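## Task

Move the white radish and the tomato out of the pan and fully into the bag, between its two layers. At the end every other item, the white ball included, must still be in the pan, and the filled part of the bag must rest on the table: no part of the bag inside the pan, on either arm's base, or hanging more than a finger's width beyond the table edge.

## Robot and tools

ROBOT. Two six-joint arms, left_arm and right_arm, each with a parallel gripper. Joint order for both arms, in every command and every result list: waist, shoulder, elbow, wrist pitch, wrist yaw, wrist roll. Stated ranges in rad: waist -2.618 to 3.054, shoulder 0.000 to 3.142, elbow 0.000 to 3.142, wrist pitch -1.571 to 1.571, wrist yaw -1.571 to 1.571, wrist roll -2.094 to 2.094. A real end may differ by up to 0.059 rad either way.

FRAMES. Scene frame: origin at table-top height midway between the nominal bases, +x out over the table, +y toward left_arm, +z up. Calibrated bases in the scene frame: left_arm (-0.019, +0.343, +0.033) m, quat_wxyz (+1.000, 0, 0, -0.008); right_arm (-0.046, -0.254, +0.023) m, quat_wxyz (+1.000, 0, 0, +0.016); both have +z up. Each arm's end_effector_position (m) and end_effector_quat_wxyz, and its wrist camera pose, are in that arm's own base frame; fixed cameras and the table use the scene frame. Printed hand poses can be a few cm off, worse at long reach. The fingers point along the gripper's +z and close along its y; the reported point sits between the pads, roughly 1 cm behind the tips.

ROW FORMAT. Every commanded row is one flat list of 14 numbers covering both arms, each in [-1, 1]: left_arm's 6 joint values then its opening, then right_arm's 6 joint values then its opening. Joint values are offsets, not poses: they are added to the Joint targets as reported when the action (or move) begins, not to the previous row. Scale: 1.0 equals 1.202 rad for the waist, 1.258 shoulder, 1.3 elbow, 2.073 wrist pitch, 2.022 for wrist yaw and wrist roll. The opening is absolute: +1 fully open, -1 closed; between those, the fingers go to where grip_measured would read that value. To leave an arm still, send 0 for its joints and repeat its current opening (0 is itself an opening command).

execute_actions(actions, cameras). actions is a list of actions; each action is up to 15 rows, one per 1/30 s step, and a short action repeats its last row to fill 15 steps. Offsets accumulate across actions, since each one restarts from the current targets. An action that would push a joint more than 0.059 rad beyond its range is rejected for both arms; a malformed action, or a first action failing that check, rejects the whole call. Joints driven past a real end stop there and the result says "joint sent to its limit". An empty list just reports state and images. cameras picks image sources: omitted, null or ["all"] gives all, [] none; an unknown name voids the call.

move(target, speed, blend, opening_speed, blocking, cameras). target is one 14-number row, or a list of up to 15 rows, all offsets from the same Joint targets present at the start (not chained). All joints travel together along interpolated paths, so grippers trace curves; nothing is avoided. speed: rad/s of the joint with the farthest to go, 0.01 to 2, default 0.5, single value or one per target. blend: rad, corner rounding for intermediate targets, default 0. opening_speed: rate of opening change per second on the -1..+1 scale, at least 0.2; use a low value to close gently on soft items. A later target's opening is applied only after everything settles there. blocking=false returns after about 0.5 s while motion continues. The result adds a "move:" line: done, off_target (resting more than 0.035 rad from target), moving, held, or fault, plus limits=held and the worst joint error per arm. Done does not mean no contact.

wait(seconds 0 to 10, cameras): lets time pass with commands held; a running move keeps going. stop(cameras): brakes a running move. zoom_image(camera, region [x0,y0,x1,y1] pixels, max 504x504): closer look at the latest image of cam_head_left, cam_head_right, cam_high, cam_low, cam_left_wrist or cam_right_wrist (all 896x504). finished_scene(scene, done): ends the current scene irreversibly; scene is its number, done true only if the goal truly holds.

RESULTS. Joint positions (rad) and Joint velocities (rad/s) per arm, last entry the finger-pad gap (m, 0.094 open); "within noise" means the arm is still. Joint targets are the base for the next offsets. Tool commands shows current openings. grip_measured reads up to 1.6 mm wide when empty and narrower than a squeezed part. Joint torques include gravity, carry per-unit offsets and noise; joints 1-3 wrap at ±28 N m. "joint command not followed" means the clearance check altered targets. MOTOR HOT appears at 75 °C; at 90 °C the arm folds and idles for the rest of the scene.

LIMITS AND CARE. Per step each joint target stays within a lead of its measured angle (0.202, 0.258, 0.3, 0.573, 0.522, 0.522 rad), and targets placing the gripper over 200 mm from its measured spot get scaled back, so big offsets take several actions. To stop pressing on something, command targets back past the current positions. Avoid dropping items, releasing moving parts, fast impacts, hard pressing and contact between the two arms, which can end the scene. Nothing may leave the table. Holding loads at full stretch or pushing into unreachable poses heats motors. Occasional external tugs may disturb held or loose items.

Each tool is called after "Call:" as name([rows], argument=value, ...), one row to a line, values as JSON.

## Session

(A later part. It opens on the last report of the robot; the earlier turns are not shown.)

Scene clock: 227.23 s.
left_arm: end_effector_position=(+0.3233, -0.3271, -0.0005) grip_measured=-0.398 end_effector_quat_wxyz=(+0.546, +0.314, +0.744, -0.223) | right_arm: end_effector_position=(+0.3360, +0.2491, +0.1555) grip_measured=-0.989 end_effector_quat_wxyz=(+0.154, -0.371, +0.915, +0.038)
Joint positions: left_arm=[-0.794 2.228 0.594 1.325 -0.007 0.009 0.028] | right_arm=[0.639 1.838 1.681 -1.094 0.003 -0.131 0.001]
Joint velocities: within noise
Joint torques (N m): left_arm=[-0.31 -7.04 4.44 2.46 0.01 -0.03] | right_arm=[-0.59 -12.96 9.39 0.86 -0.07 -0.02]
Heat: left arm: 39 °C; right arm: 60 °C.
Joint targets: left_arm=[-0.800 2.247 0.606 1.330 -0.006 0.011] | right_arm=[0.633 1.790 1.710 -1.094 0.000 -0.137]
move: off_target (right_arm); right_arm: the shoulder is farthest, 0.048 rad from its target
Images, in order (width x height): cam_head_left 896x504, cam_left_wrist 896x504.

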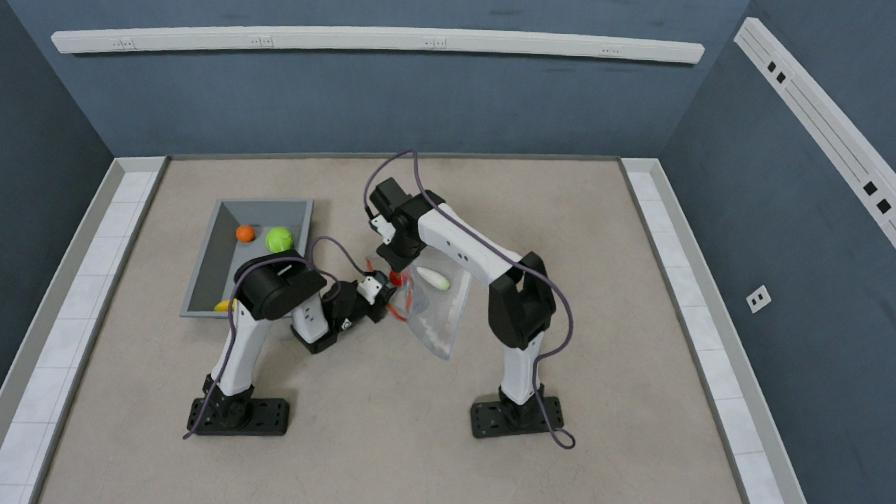

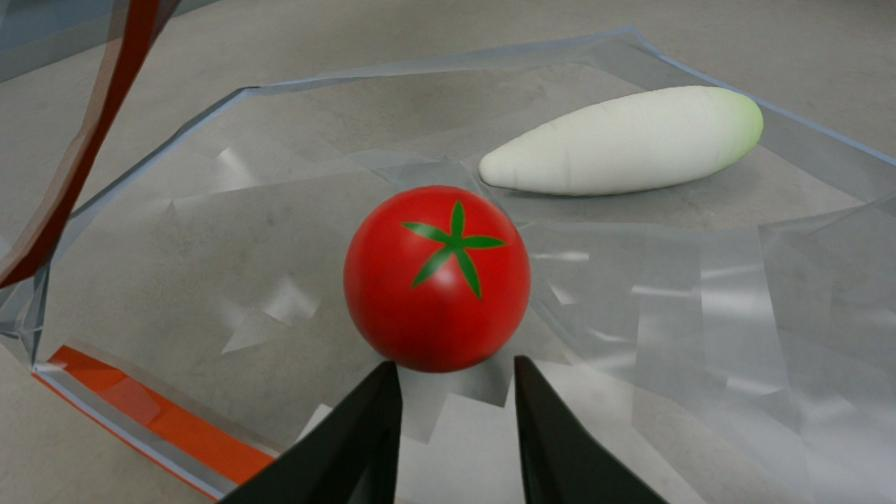

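Call:
move(target=[0, 0.082, 0.130, -0.010, 0, 0, -0.4, 0, 0, 0, 0, 0, 0, -1.0], speed=0.12, cameras=["cam_left_wrist", "cam_head_left"])

Scene clock: 229.97 s.
left_arm: end_effector_position=(+0.3523, -0.3565, +0.0018) grip_measured=-0.398 end_effector_quat_wxyz=(+0.571, +0.306, +0.725, -0.233) | right_arm: end_effector_position=(+0.3360, +0.2491, +0.1555) grip_measured=-0.989 end_effector_quat_wxyz=(+0.154, -0.371, +0.915, +0.038)
Joint positions: left_arm=[-0.794 2.329 0.762 1.326 -0.007 0.009 0.028] | right_arm=[0.639 1.838 1.681 -1.094 0.003 -0.131 0.001]
Joint velocities: within noise
Joint torques (N m): left_arm=[-0.28 -7.95 5.08 2.24 0.01 -0.03] | right_arm=[-0.59 -12.97 9.4 0.86 -0.06 -0.02]
Heat: left arm: 39 °C; right arm: 60 °C.
Joint targets: left_arm=[-0.800 2.350 0.775 1.309 -0.006 0.011] | right_arm=[0.633 1.790 1.710 -1.094 0.000 -0.137]
move: off_target (right_arm); right_arm: the shoulder is farthest, 0.048 rad from its target
Images, in order (width x height): cam_head_left 896x504, cam_left_wrist 896x504.

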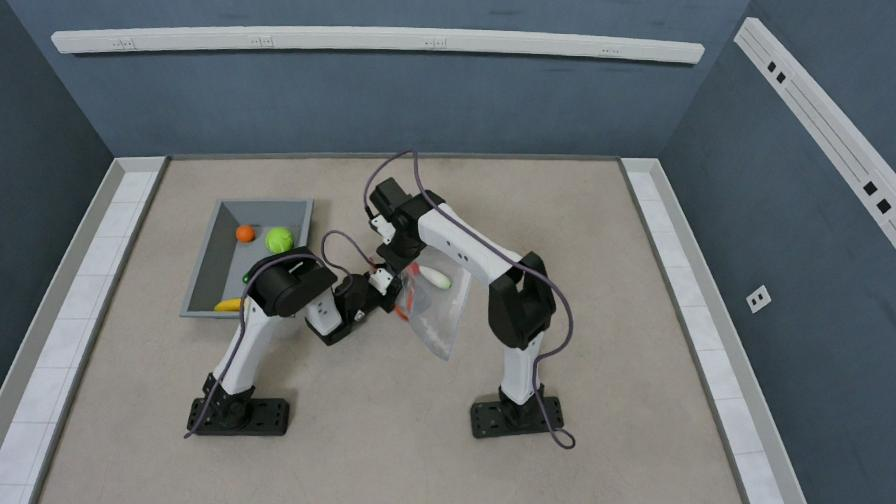

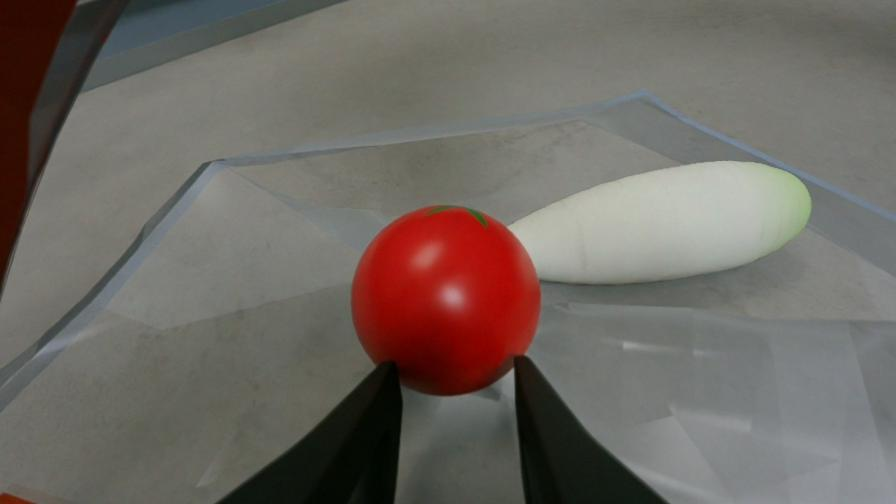

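Call:
move([
  [0, -0.082, -0.130, 0.010, 0, 0, -0.4, 0, 0, 0, 0, 0, 0, -1.0],
  [0, -0.183, -0.242, -0.004, 0, 0, -0.4, 0, 0, 0, 0, 0, 0, -1.0],
], speed=0.1, blend=0.03, cameras=["cam_left_wrist"])

Scene clock: 233.97 s.
left_arm: end_effector_position=(+0.3005, -0.3039, -0.0012) grip_measured=-0.398 end_effector_quat_wxyz=(+0.528, +0.319, +0.757, -0.215) | right_arm: end_effector_position=(+0.3360, +0.2491, +0.1555) grip_measured=-0.989 end_effector_quat_wxyz=(+0.154, -0.371, +0.915, +0.038)
Joint positions: left_arm=[-0.794 2.146 0.468 1.319 -0.007 0.009 0.028] | right_arm=[0.639 1.838 1.681 -1.094 0.003 -0.131 0.001]
Joint velocities: within noise
Joint torques (N m): left_arm=[-0.31 -9.72 2.22 2.19 0.01 -0.04] | right_arm=[-0.59 -12.96 9.4 0.86 -0.06 -0.02]
Heat: left arm: 39 °C; right arm: 60 °C.
Joint targets: left_arm=[-0.800 2.120 0.461 1.301 -0.006 0.011] | right_arm=[0.633 1.790 1.710 -1.094 0.000 -0.137]
move: off_target (right_arm); right_arm: the shoulder is farthest, 0.048 rad from its target
Images, in order (width x height): cam_left_wrist 896x504.

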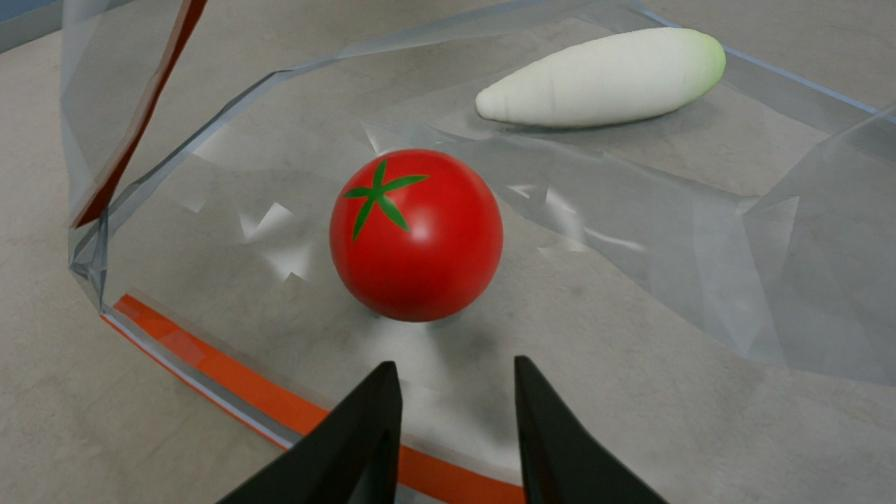

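Call:
move([
  [0, -0.207, -0.042, -0.145, 0, 0, -0.4, 0, 0, 0, 0, 0, 0, -1.0],
  [0, -0.653, -0.145, -0.422, 0, 0, -0.4, 0, 0, 0, 0, 0, 0, -1.0],
], speed=0.3, blend=0.05, cameras=["cam_left_wrist", "cam_head_left"])

Call:
zoom_image(camera="cam_head_left", region=[350, 230, 490, 370])

Scene clock: 237.90 s.
left_arm: end_effector_position=(+0.2359, -0.2383, +0.0541) grip_measured=-0.398 end_effector_quat_wxyz=(+0.438, +0.343, +0.812, -0.178) | right_arm: end_effector_position=(+0.3360, +0.2491, +0.1555) grip_measured=-0.989 end_effector_quat_wxyz=(+0.154, -0.371, +0.915, +0.038)
Joint positions: left_arm=[-0.794 1.312 0.284 0.443 -0.007 0.009 0.028] | right_arm=[0.639 1.838 1.681 -1.094 0.003 -0.131 0.001]
Joint velocities: within noise
Joint torques (N m): left_arm=[-0.32 -4.57 5.52 2.05 0.01 -0.04] | right_arm=[-0.59 -12.98 9.4 0.86 -0.06 -0.03]
Heat: left arm: 39 °C; right arm: 61 °C.
Joint targets: left_arm=[-0.800 1.298 0.272 0.426 -0.006 0.011] | right_arm=[0.633 1.790 1.710 -1.094 0.000 -0.137]
move: off_target (right_arm); right_arm: the shoulder is farthest, 0.048 rad from its target
Images, in order (width x height): cam_head_left 896x504, cam_left_wrist 896x504.

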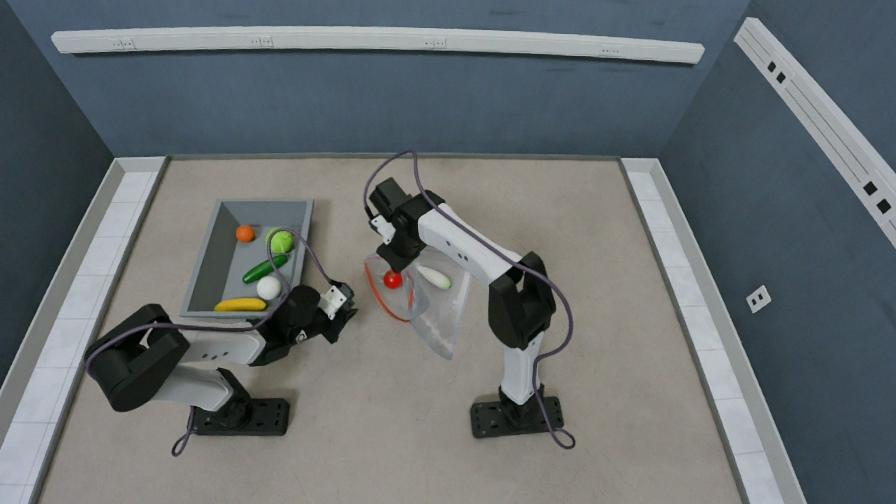

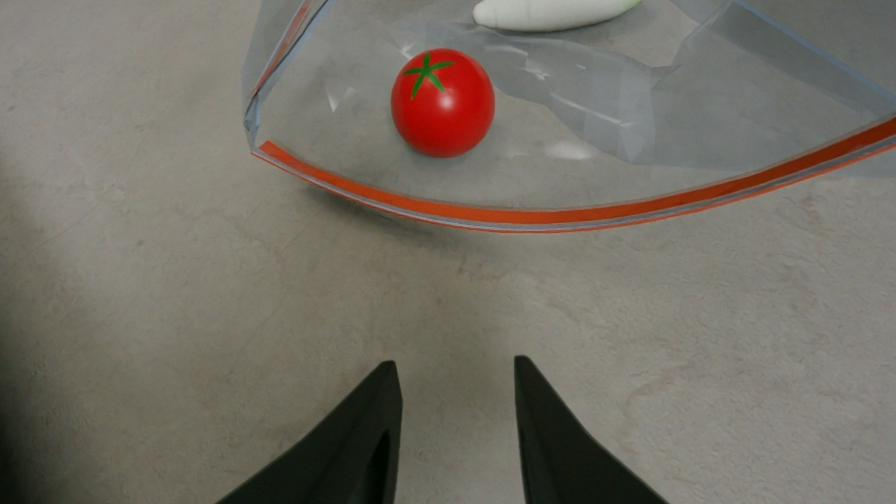

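Scaled by 3.600 from the camera's 896x504 image, which has a finer 1280x720 frame.

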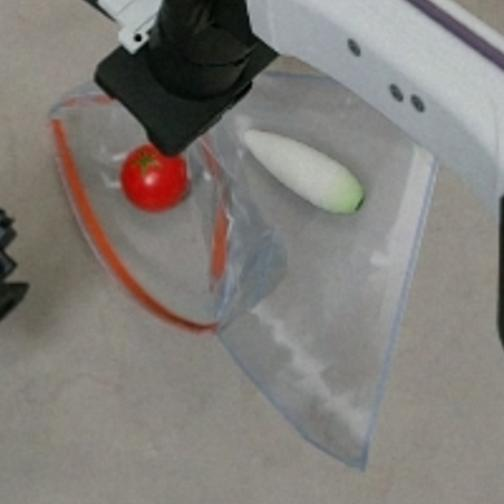

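Call:
wait(seconds=0, cameras=["cam_low", "cam_right_wrist", "cam_high"])

Call:
zoom_image(camera="cam_low", region=[380, 200, 580, 340])

Scene clock: 239.33 s.
left_arm: end_effector_position=(+0.2359, -0.2382, +0.0539) grip_measured=-0.398 end_effector_quat_wxyz=(+0.438, +0.343, +0.812, -0.178) | right_arm: end_effector_position=(+0.3360, +0.2491, +0.1555) grip_measured=-0.989 end_effector_quat_wxyz=(+0.154, -0.371, +0.915, +0.038)
Joint positions: left_arm=[-0.794 1.312 0.284 0.442 -0.007 0.009 0.028] | right_arm=[0.639 1.838 1.681 -1.094 0.003 -0.131 0.001]
Joint velocities: within noise
Joint torques (N m): left_arm=[-0.32 -4.63 5.5 2.04 0.01 -0.03] | right_arm=[-0.57 -12.98 9.39 0.86 -0.06 -0.02]
Heat: left arm: 39 °C; right arm: 61 °C.
Joint targets: left_arm=[-0.800 1.298 0.272 0.426 -0.006 0.011] | right_arm=[0.633 1.790 1.710 -1.094 0.000 -0.137]
Tool commands: left_gripper/opening=-0.4 right_gripper/opening=-1.0
Images, in order (width x height): cam_high 896x504, cam_low 896x504, cam_right_wrist 896x504.

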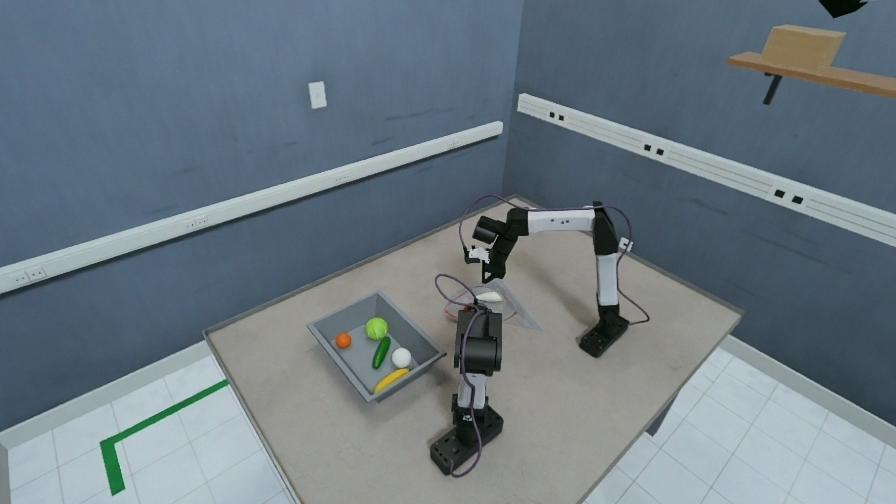

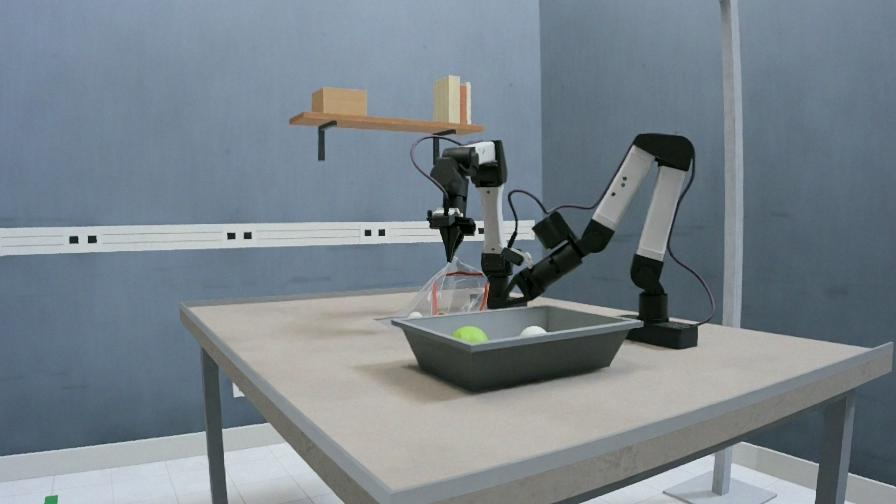

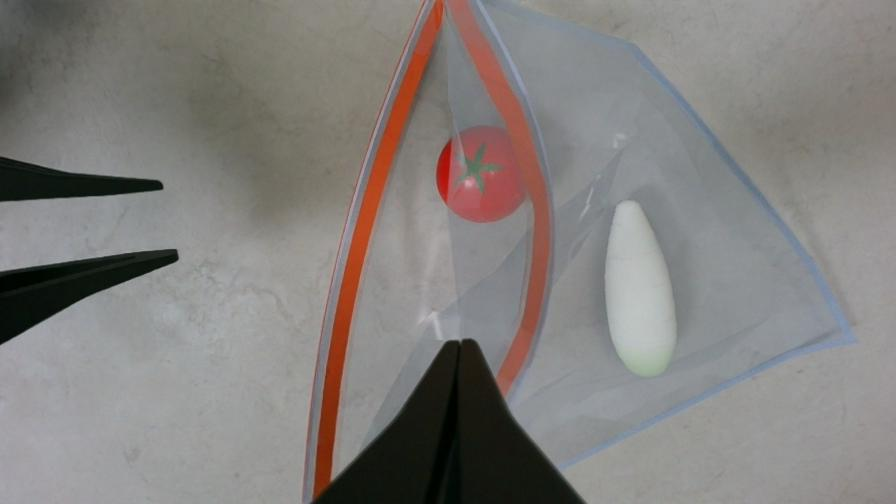

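Scaled by 2.520 from the camera's 896x504 image, which has a finer 1280x720 frame.

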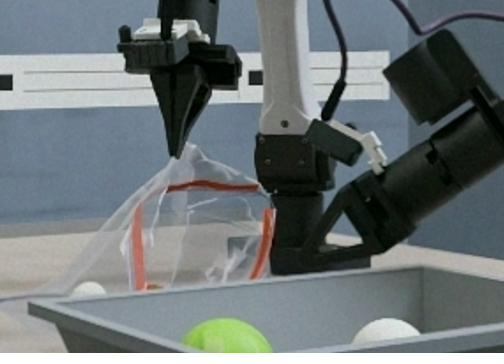

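Call:
move([
  [0, -0.68, 0.161, -0.418, 0, 0, -0.4, 0, 0, 0, 0, 0, 0, -1.0],
  [0.208, -0.68, 0.161, -0.418, 0, 0, -0.4, 0, 0, 0, 0, 0, 0, -1.0],
], speed=0.7, blend=0.2, cameras=["cam_left_wrist"])

Call:
move([
  [0, 0, 0, 0, 0, 0, -0.4, 0.0616, 0.0254, -0.0592, 0.0531, 0, 0, -1.0],
  [0, 0, 0, 0, 0, 0, -0.4, 0.114, 0.0684, -0.1585, 0.1413, 0, 0, -1.0],
], speed=0.12, blend=0.03, cameras=["cam_head_left", "cam_low", "cam_left_wrist", "cam_right_wrist"])

Call:
zoom_image(camera="cam_head_left", region=[350, 230, 490, 370])

Call:
zoom_image(camera="cam_low", region=[380, 200, 580, 340])

Scene clock: 242.63 s.
left_arm: end_effector_position=(+0.2143, -0.1321, +0.1917) grip_measured=-0.398 end_effector_quat_wxyz=(+0.527, +0.232, +0.804, -0.145) | right_arm: end_effector_position=(+0.3360, +0.2491, +0.1555) grip_measured=-0.989 end_effector_quat_wxyz=(+0.154, -0.371, +0.915, +0.038)
Joint positions: left_arm=[-0.557 0.449 0.459 -0.423 -0.007 0.009 0.028] | right_arm=[0.639 1.838 1.681 -1.094 0.003 -0.131 0.001]
Joint velocities: within noise
Joint torques (N m): left_arm=[0.75 0.35 10.71 2.19 0.01 -0.03] | right_arm=[-0.58 -12.96 9.39 0.86 -0.06 -0.02]
Heat: left arm: 39 °C; right arm: 61 °C.
Joint targets: left_arm=[-0.550 0.442 0.481 -0.440 -0.007 0.011] | right_arm=[0.633 1.790 1.710 -1.094 0.000 -0.137]
move: off_target (right_arm); blend cut to 0.125 rad at target 1; right_arm: the shoulder is farthest, 0.048 rad from its target
Images, in order (width x height): cam_left_wrist 896x504.

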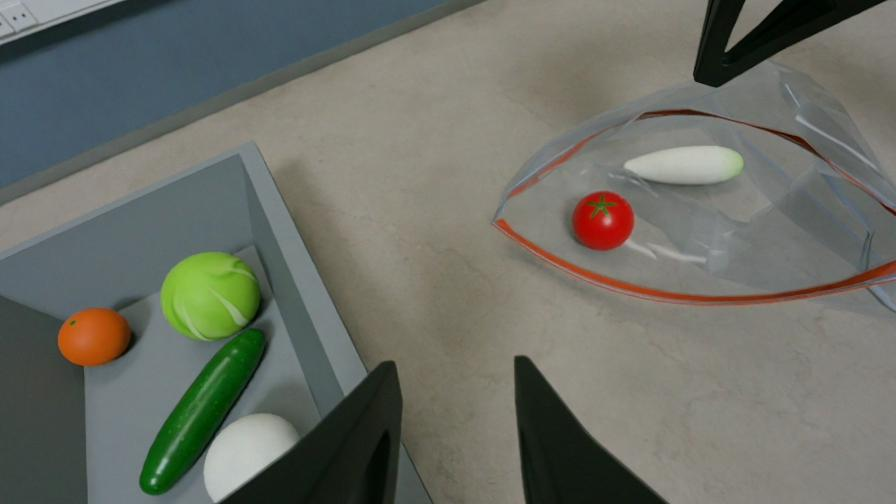

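Scene clock: 245.63 s.
left_arm: end_effector_position=(+0.2142, -0.1320, +0.1915) grip_measured=-0.398 end_effector_quat_wxyz=(+0.527, +0.232, +0.805, -0.145) | right_arm: end_effector_position=(+0.3192, +0.3050, +0.1103) grip_measured=-0.989 end_effector_quat_wxyz=(+0.187, -0.424, +0.884, +0.060)
Joint positions: left_arm=[-0.557 0.449 0.459 -0.424 -0.007 0.009 0.028] | right_arm=[0.764 1.863 1.507 -0.819 0.003 -0.131 0.001]
Joint velocities: within noise
Joint torques (N m): left_arm=[0.73 0.35 10.74 2.19 0.01 -0.02] | right_arm=[0.46 -7.94 6.42 1.13 -0.06 -0.03]
Heat: left arm: 39 °C; right arm: 60 °C.
Joint targets: left_arm=[-0.550 0.442 0.481 -0.440 -0.007 0.011] | right_arm=[0.770 1.877 1.505 -0.801 0.000 -0.137]
move: done
Images, in order (width x height): cam_head_left 896x504, cam_low 896x504, cam_left_wrist 896x504, cam_right_wrist 896x504.

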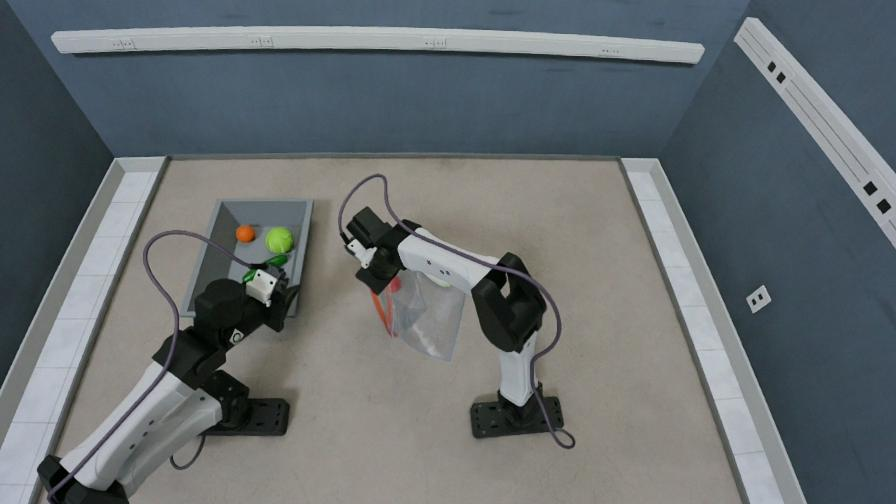

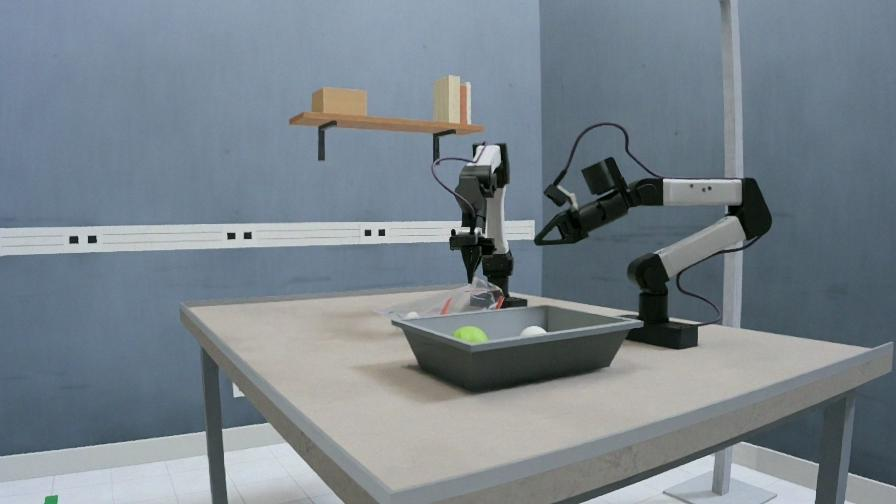

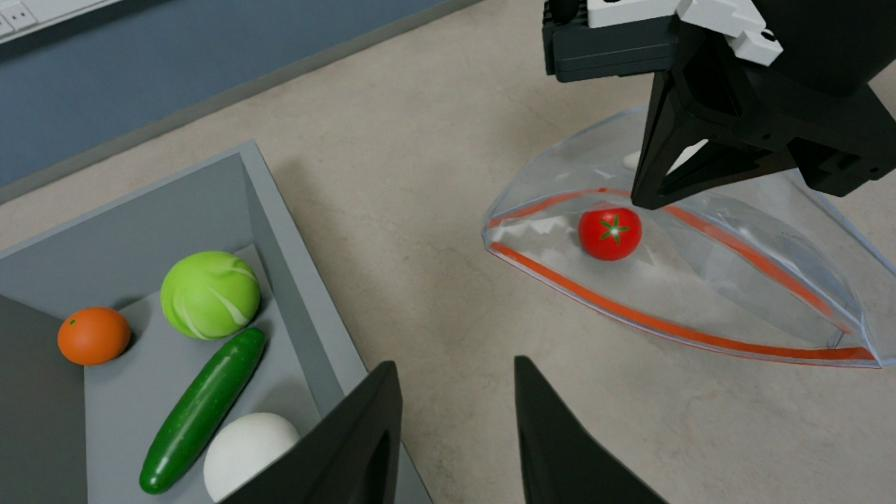

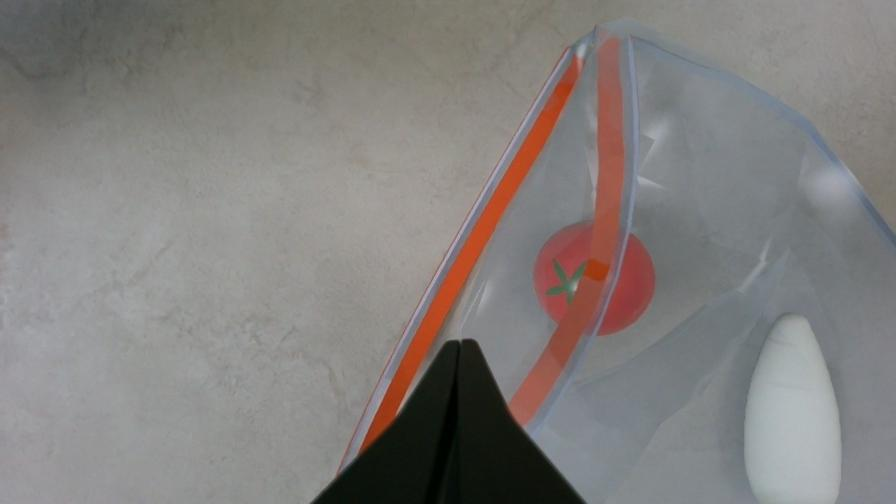

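Scaled by 3.600 from the camera's 896x504 image, which has a finer 1280x720 frame.

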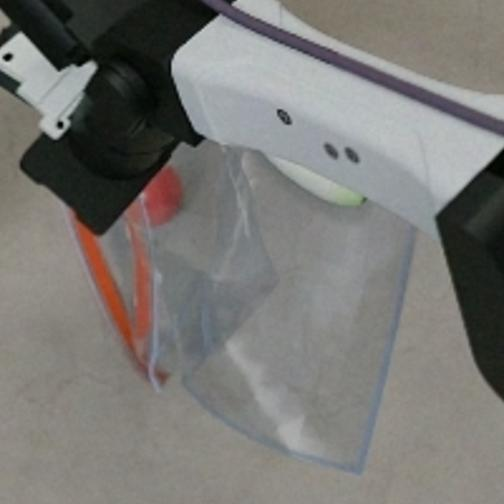

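Scaled by 2.520 from the camera's 896x504 image, which has a finer 1280x720 frame.

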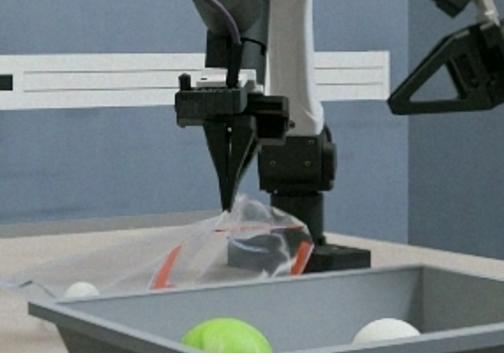

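Call:
move([
  [0, 0, 0, 0, 0, 0, -0.4, 0.042, 0.048, 0.04, -0.008, 0, 0, -1.0],
  [0, 0, 0, 0, 0, 0, -0.4, 0.042, 0.071, -0.052, 0.063, 0, 0, -1.0],
], speed=0.12, blend=0.02, cameras=["cam_head_left", "cam_low", "cam_left_wrist", "cam_right_wrist"])

Call:
zoom_image(camera="cam_low", region=[380, 200, 580, 340])

Scene clock: 248.67 s.
left_arm: end_effector_position=(+0.2142, -0.1320, +0.1915) grip_measured=-0.398 end_effector_quat_wxyz=(+0.527, +0.232, +0.805, -0.145) | right_arm: end_effector_position=(+0.3093, +0.3271, +0.0617) grip_measured=-0.989 end_effector_quat_wxyz=(+0.174, -0.447, +0.875, +0.060)
Joint positions: left_arm=[-0.557 0.449 0.459 -0.424 -0.007 0.009 0.028] | right_arm=[0.815 1.952 1.44 -0.688 0.003 -0.131 0.001]
Joint velocities: within noise
Joint torques (N m): left_arm=[0.72 0.36 10.71 2.19 0.01 -0.03] | right_arm=[0.61 -8.42 6.23 1.15 -0.07 -0.02]
Heat: left arm: 40 °C; right arm: 58 °C.
Joint targets: left_arm=[-0.550 0.442 0.481 -0.440 -0.007 0.011] | right_arm=[0.820 1.966 1.437 -0.670 0.000 -0.137]
move: done
Images, in order (width x height): cam_head_left 896x504, cam_low 896x504, cam_left_wrist 896x504, cam_right_wrist 896x504.

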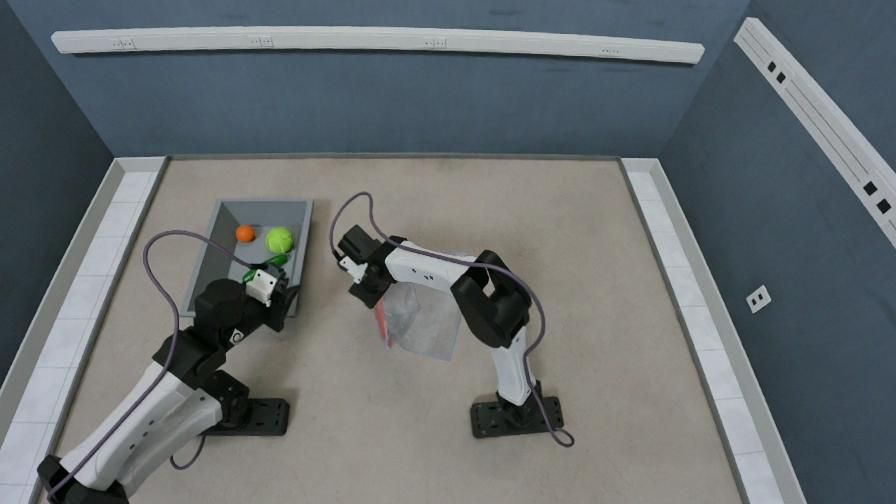

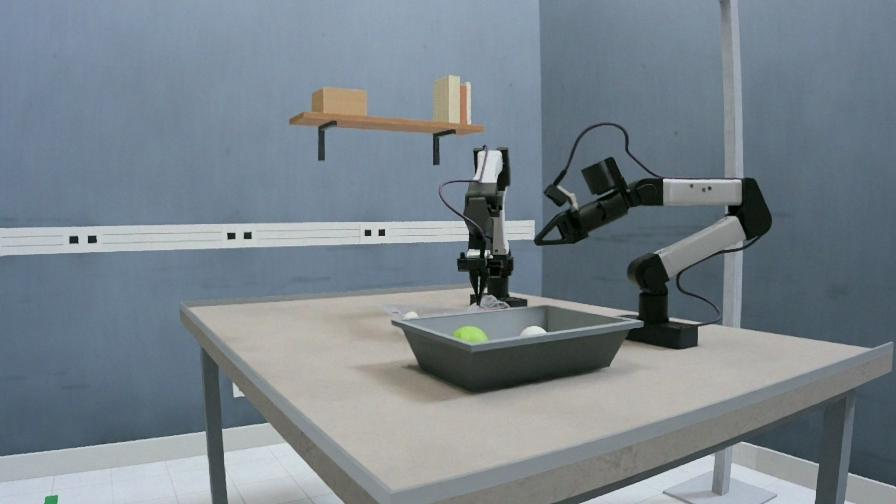

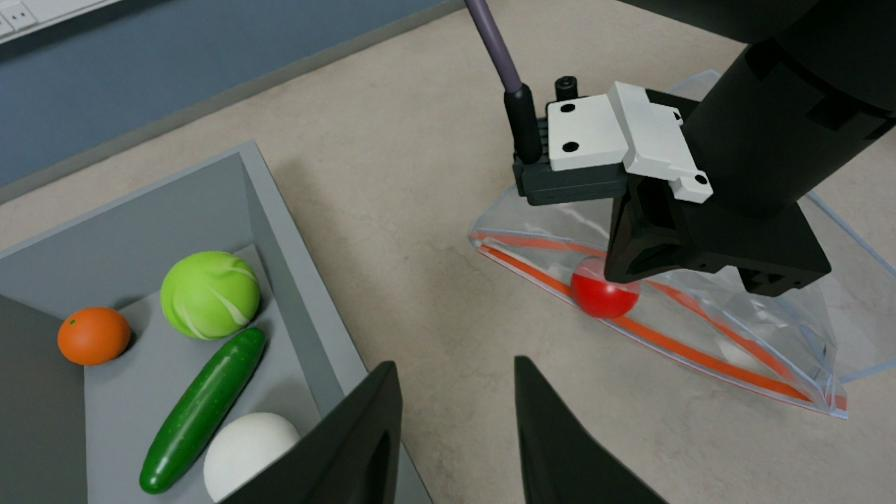

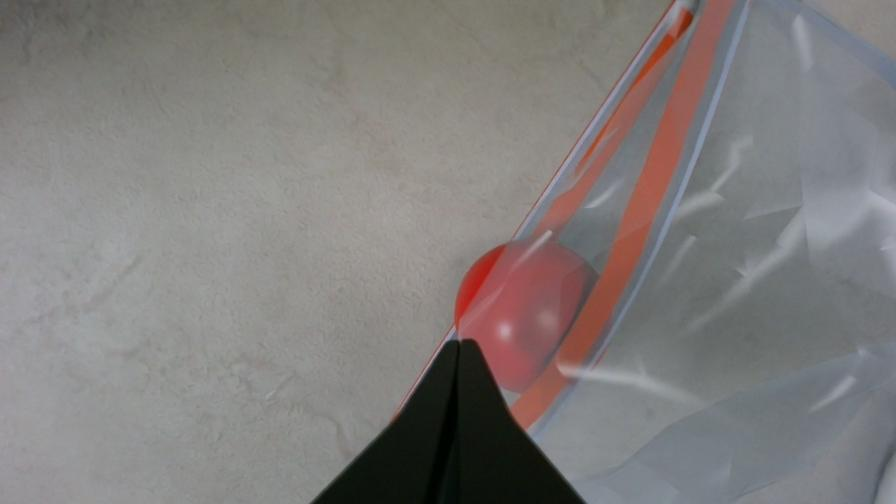

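Scaled by 2.520 from the camera's 896x504 image, which has a finer 1280x720 frame.

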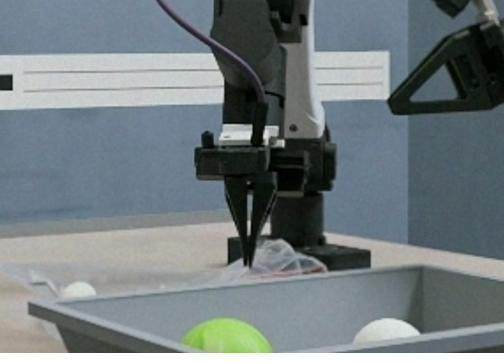

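Call:
move(target=[0, 0, 0, 0, 0, 0, -0.4, -0.09, -0.029, -0.008, -0.0135, 0, 0, -1.0], speed=0.1, cameras=["cam_left_wrist", "cam_right_wrist"])

Scene clock: 257.40 s.
left_arm: end_effector_position=(+0.2142, -0.1320, +0.1915) grip_measured=-0.398 end_effector_quat_wxyz=(+0.527, +0.232, +0.805, -0.145) | right_arm: end_effector_position=(+0.3358, +0.2920, +0.0577) grip_measured=-0.989 end_effector_quat_wxyz=(+0.168, -0.405, +0.898, +0.049)
Joint positions: left_arm=[-0.557 0.449 0.459 -0.424 -0.007 0.009 0.028] | right_arm=[0.717 1.952 1.43 -0.699 0.003 -0.131 0.001]
Joint velocities: within noise
Joint torques (N m): left_arm=[0.7 0.38 10.67 2.19 0.01 -0.03] | right_arm=[-0.46 -11.59 6.05 0.93 -0.06 -0.02]
Heat: left arm: 40 °C; right arm: 56 °C.
Joint targets: left_arm=[-0.550 0.442 0.481 -0.440 -0.007 0.011] | right_arm=[0.712 1.929 1.427 -0.698 0.000 -0.137]
move: done
Images, in order (width x height): cam_left_wrist 896x504, cam_right_wrist 896x504.

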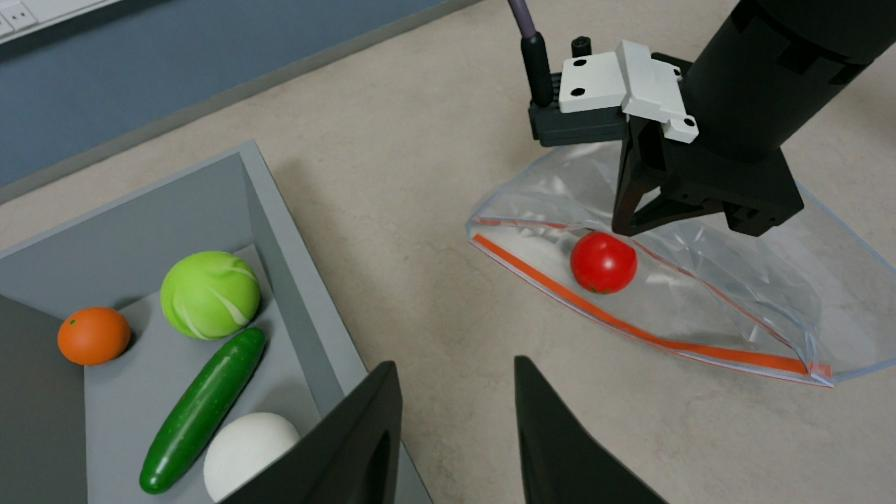

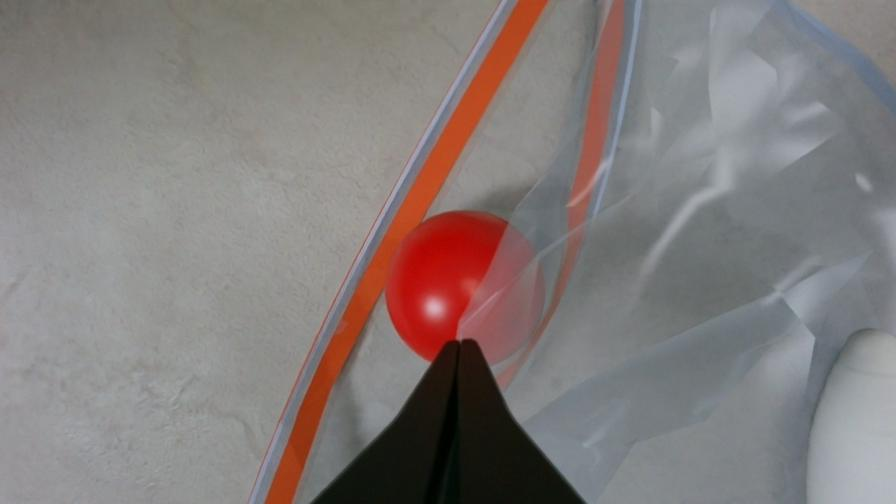

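Call:
move(target=[0, 0, 0, 0, 0, 0, -0.4, -0.0657, -0.1105, 0.2177, -0.191, 0, 0, -1.0], speed=0.12, cameras=["cam_left_wrist", "cam_right_wrist"])

Scene clock: 261.53 s.
left_arm: end_effector_position=(+0.2142, -0.1320, +0.1915) grip_measured=-0.398 end_effector_quat_wxyz=(+0.527, +0.232, +0.805, -0.145) | right_arm: end_effector_position=(+0.3362, +0.2493, +0.1566) grip_measured=-0.989 end_effector_quat_wxyz=(+0.156, -0.371, +0.915, +0.039)
Joint positions: left_arm=[-0.557 0.449 0.459 -0.424 -0.007 0.009 0.028] | right_arm=[0.639 1.836 1.681 -1.093 0.003 -0.131 0.001]
Joint velocities: within noise
Joint torques (N m): left_arm=[0.7 0.34 10.77 2.19 0 -0.03] | right_arm=[-0.57 -12.72 9.28 0.85 -0.07 -0.02]
Heat: left arm: 41 °C; right arm: 56 °C.
Joint targets: left_arm=[-0.550 0.442 0.481 -0.440 -0.007 0.011] | right_arm=[0.633 1.791 1.709 -1.094 0.000 -0.137]
move: off_target (right_arm); right_arm: the shoulder is farthest, 0.046 rad from its target
Images, in order (width x height): cam_left_wrist 896x504, cam_right_wrist 896x504.

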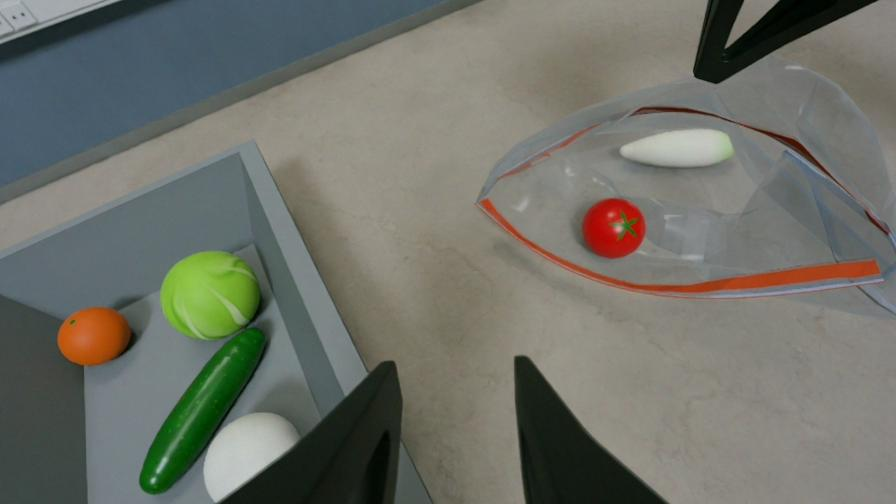

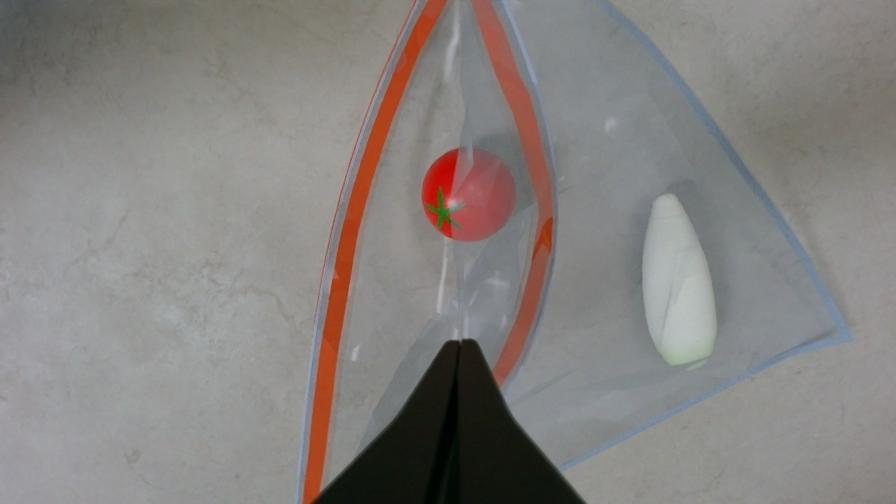

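Call:
move([
  [-0.208, 0, 0, 0, 0, 0, -0.4, 0, 0, 0, 0, 0, 0, -1.0],
  [-0.208, 0.681, -0.16, 0.418, 0, 0, -0.4, 0, 0, 0, 0, 0, 0, -1.0],
], speed=0.7, blend=0.12, cameras=["cam_left_wrist"])

Scene clock: 265.40 s.
left_arm: end_effector_position=(+0.2341, -0.2365, +0.0550) grip_measured=-0.398 end_effector_quat_wxyz=(+0.437, +0.343, +0.812, -0.177) | right_arm: end_effector_position=(+0.3360, +0.2492, +0.1566) grip_measured=-0.989 end_effector_quat_wxyz=(+0.156, -0.371, +0.915, +0.039)
Joint positions: left_arm=[-0.794 1.292 0.282 0.421 -0.007 0.009 0.028] | right_arm=[0.639 1.836 1.681 -1.094 0.003 -0.131 0.001]
Joint velocities: within noise
Joint torques (N m): left_arm=[-0.31 -2.81 5.93 2.33 0.02 -0.02] | right_arm=[-0.58 -12.72 9.26 0.86 -0.06 -0.02]
Heat: left arm: 41 °C; right arm: 55 °C.
Joint targets: left_arm=[-0.801 1.299 0.273 0.426 -0.007 0.011] | right_arm=[0.633 1.791 1.709 -1.094 0.000 -0.137]
move: off_target (right_arm); right_arm: the shoulder is farthest, 0.045 rad from its target
Images, in order (width x height): cam_left_wrist 896x504.

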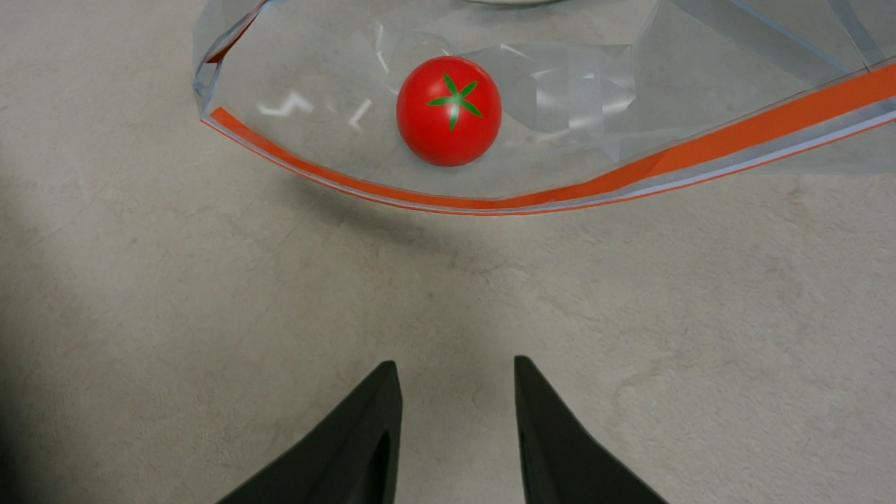

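Call:
move([
  [0, 0.446, 0.103, 0.277, 0, 0, -0.4, 0, 0, 0, 0, 0, 0, -1.0],
  [0, 0.653, 0.144, 0.422, 0, 0, -0.4, 0, 0, 0, 0, 0, 0, -1.0],
  [0, 0.875, 0.328, 0.503, 0, 0, -0.4, 0, 0, 0, 0, 0, 0, -1.0],
], speed=[0.5, 0.3, 0.12], blend=0.04, cameras=["cam_left_wrist", "cam_right_wrist"])

Scene clock: 270.70 s.
left_arm: end_effector_position=(+0.3387, -0.3429, -0.0057) grip_measured=-0.398 end_effector_quat_wxyz=(+0.582, +0.302, +0.717, -0.238) | right_arm: end_effector_position=(+0.3360, +0.2492, +0.1566) grip_measured=-0.989 end_effector_quat_wxyz=(+0.156, -0.371, +0.915, +0.039)
Joint positions: left_arm=[-0.794 2.377 0.689 1.475 -0.007 0.009 0.028] | right_arm=[0.639 1.836 1.681 -1.094 0.003 -0.131 0.001]
Joint velocities: within noise
Joint torques (N m): left_arm=[-0.29 -7.39 3.97 2.37 0.02 -0.03] | right_arm=[-0.57 -12.74 9.25 0.86 -0.06 -0.02]
Heat: left arm: 41 °C; right arm: 54 °C.
Joint targets: left_arm=[-0.801 2.400 0.700 1.469 -0.007 0.011] | right_arm=[0.633 1.791 1.709 -1.094 0.000 -0.137]
move: off_target (right_arm); right_arm: the shoulder is farthest, 0.045 rad from its target
Images, in order (width x height): cam_left_wrist 896x504, cam_right_wrist 896x504.

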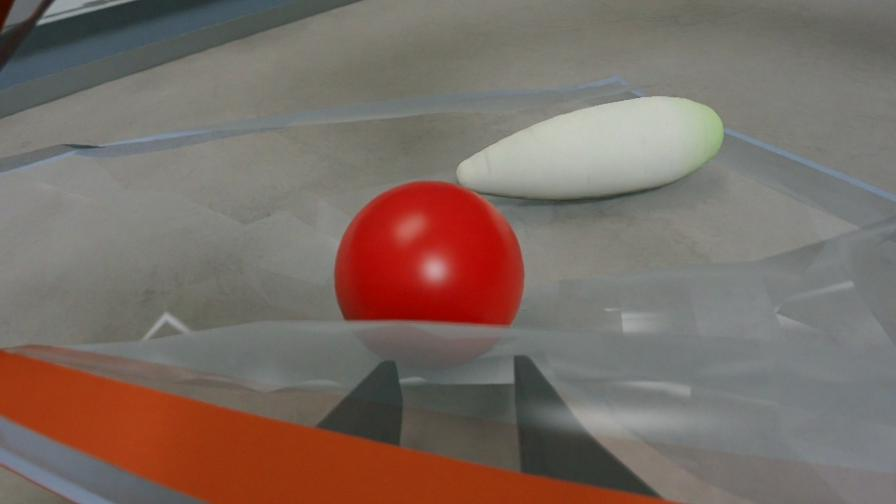

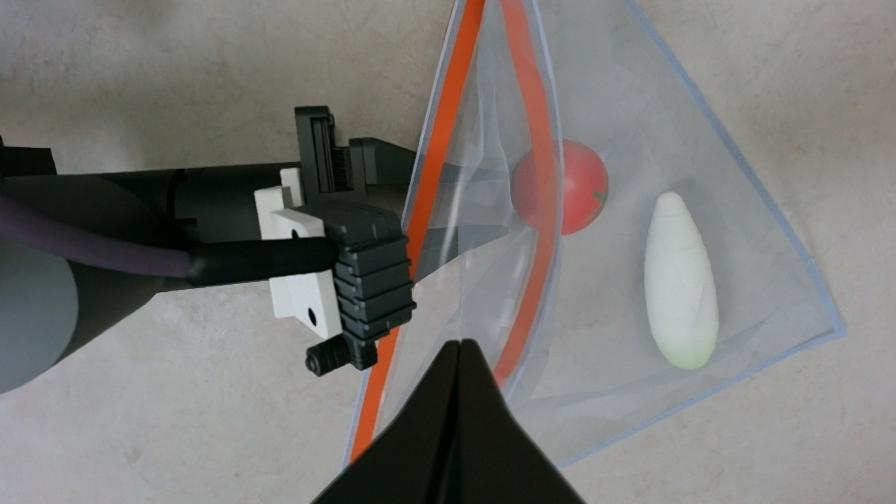

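Call:
move(target=[0, 0.040, 0.132, -0.049, 0, 0, -0.4, 0, 0, 0, 0, 0, 0, -1.0], speed=0.12, cameras=["cam_left_wrist", "cam_right_wrist"])

Scene clock: 272.77 s.
left_arm: end_effector_position=(+0.3667, -0.3714, -0.0021) grip_measured=-0.398 end_effector_quat_wxyz=(+0.594, +0.298, +0.707, -0.243) | right_arm: end_effector_position=(+0.3360, +0.2492, +0.1566) grip_measured=-0.989 end_effector_quat_wxyz=(+0.156, -0.371, +0.915, +0.039)
Joint positions: left_arm=[-0.794 2.427 0.858 1.391 -0.007 0.009 0.028] | right_arm=[0.639 1.836 1.681 -1.094 0.003 -0.131 0.001]
Joint velocities: within noise
Joint torques (N m): left_arm=[-0.29 -8.44 4.96 2.19 0.01 -0.04] | right_arm=[-0.57 -12.74 9.26 0.86 -0.06 -0.02]
Heat: left arm: 41 °C; right arm: 54 °C.
Joint targets: left_arm=[-0.801 2.450 0.871 1.367 -0.007 0.011] | right_arm=[0.633 1.791 1.709 -1.094 0.000 -0.137]
move: off_target (right_arm); right_arm: the shoulder is farthest, 0.045 rad from its target
Images, in order (width x height): cam_left_wrist 896x504, cam_right_wrist 896x504.

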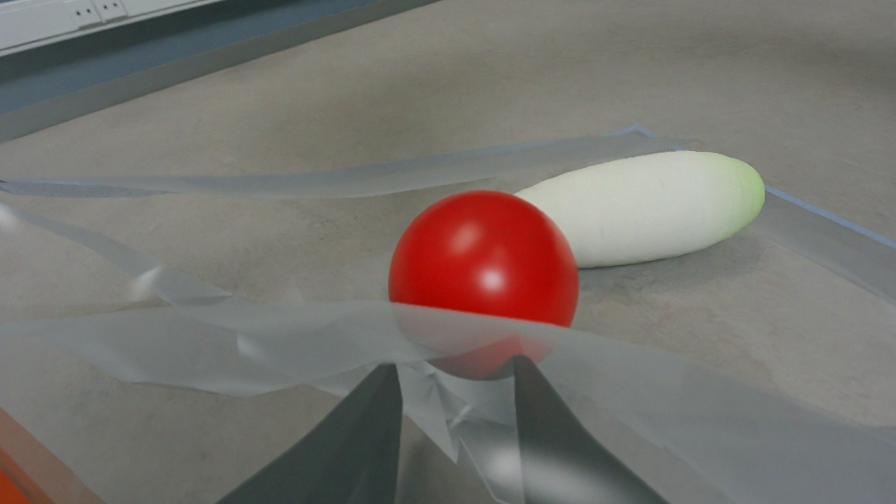

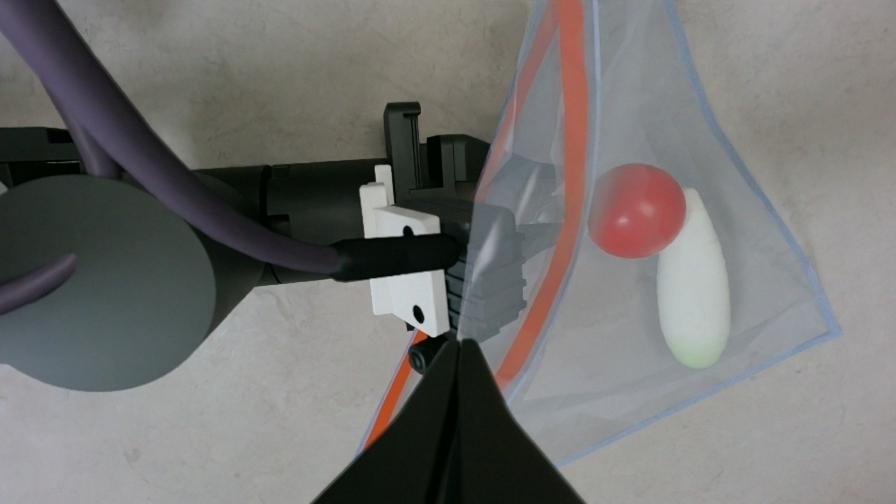

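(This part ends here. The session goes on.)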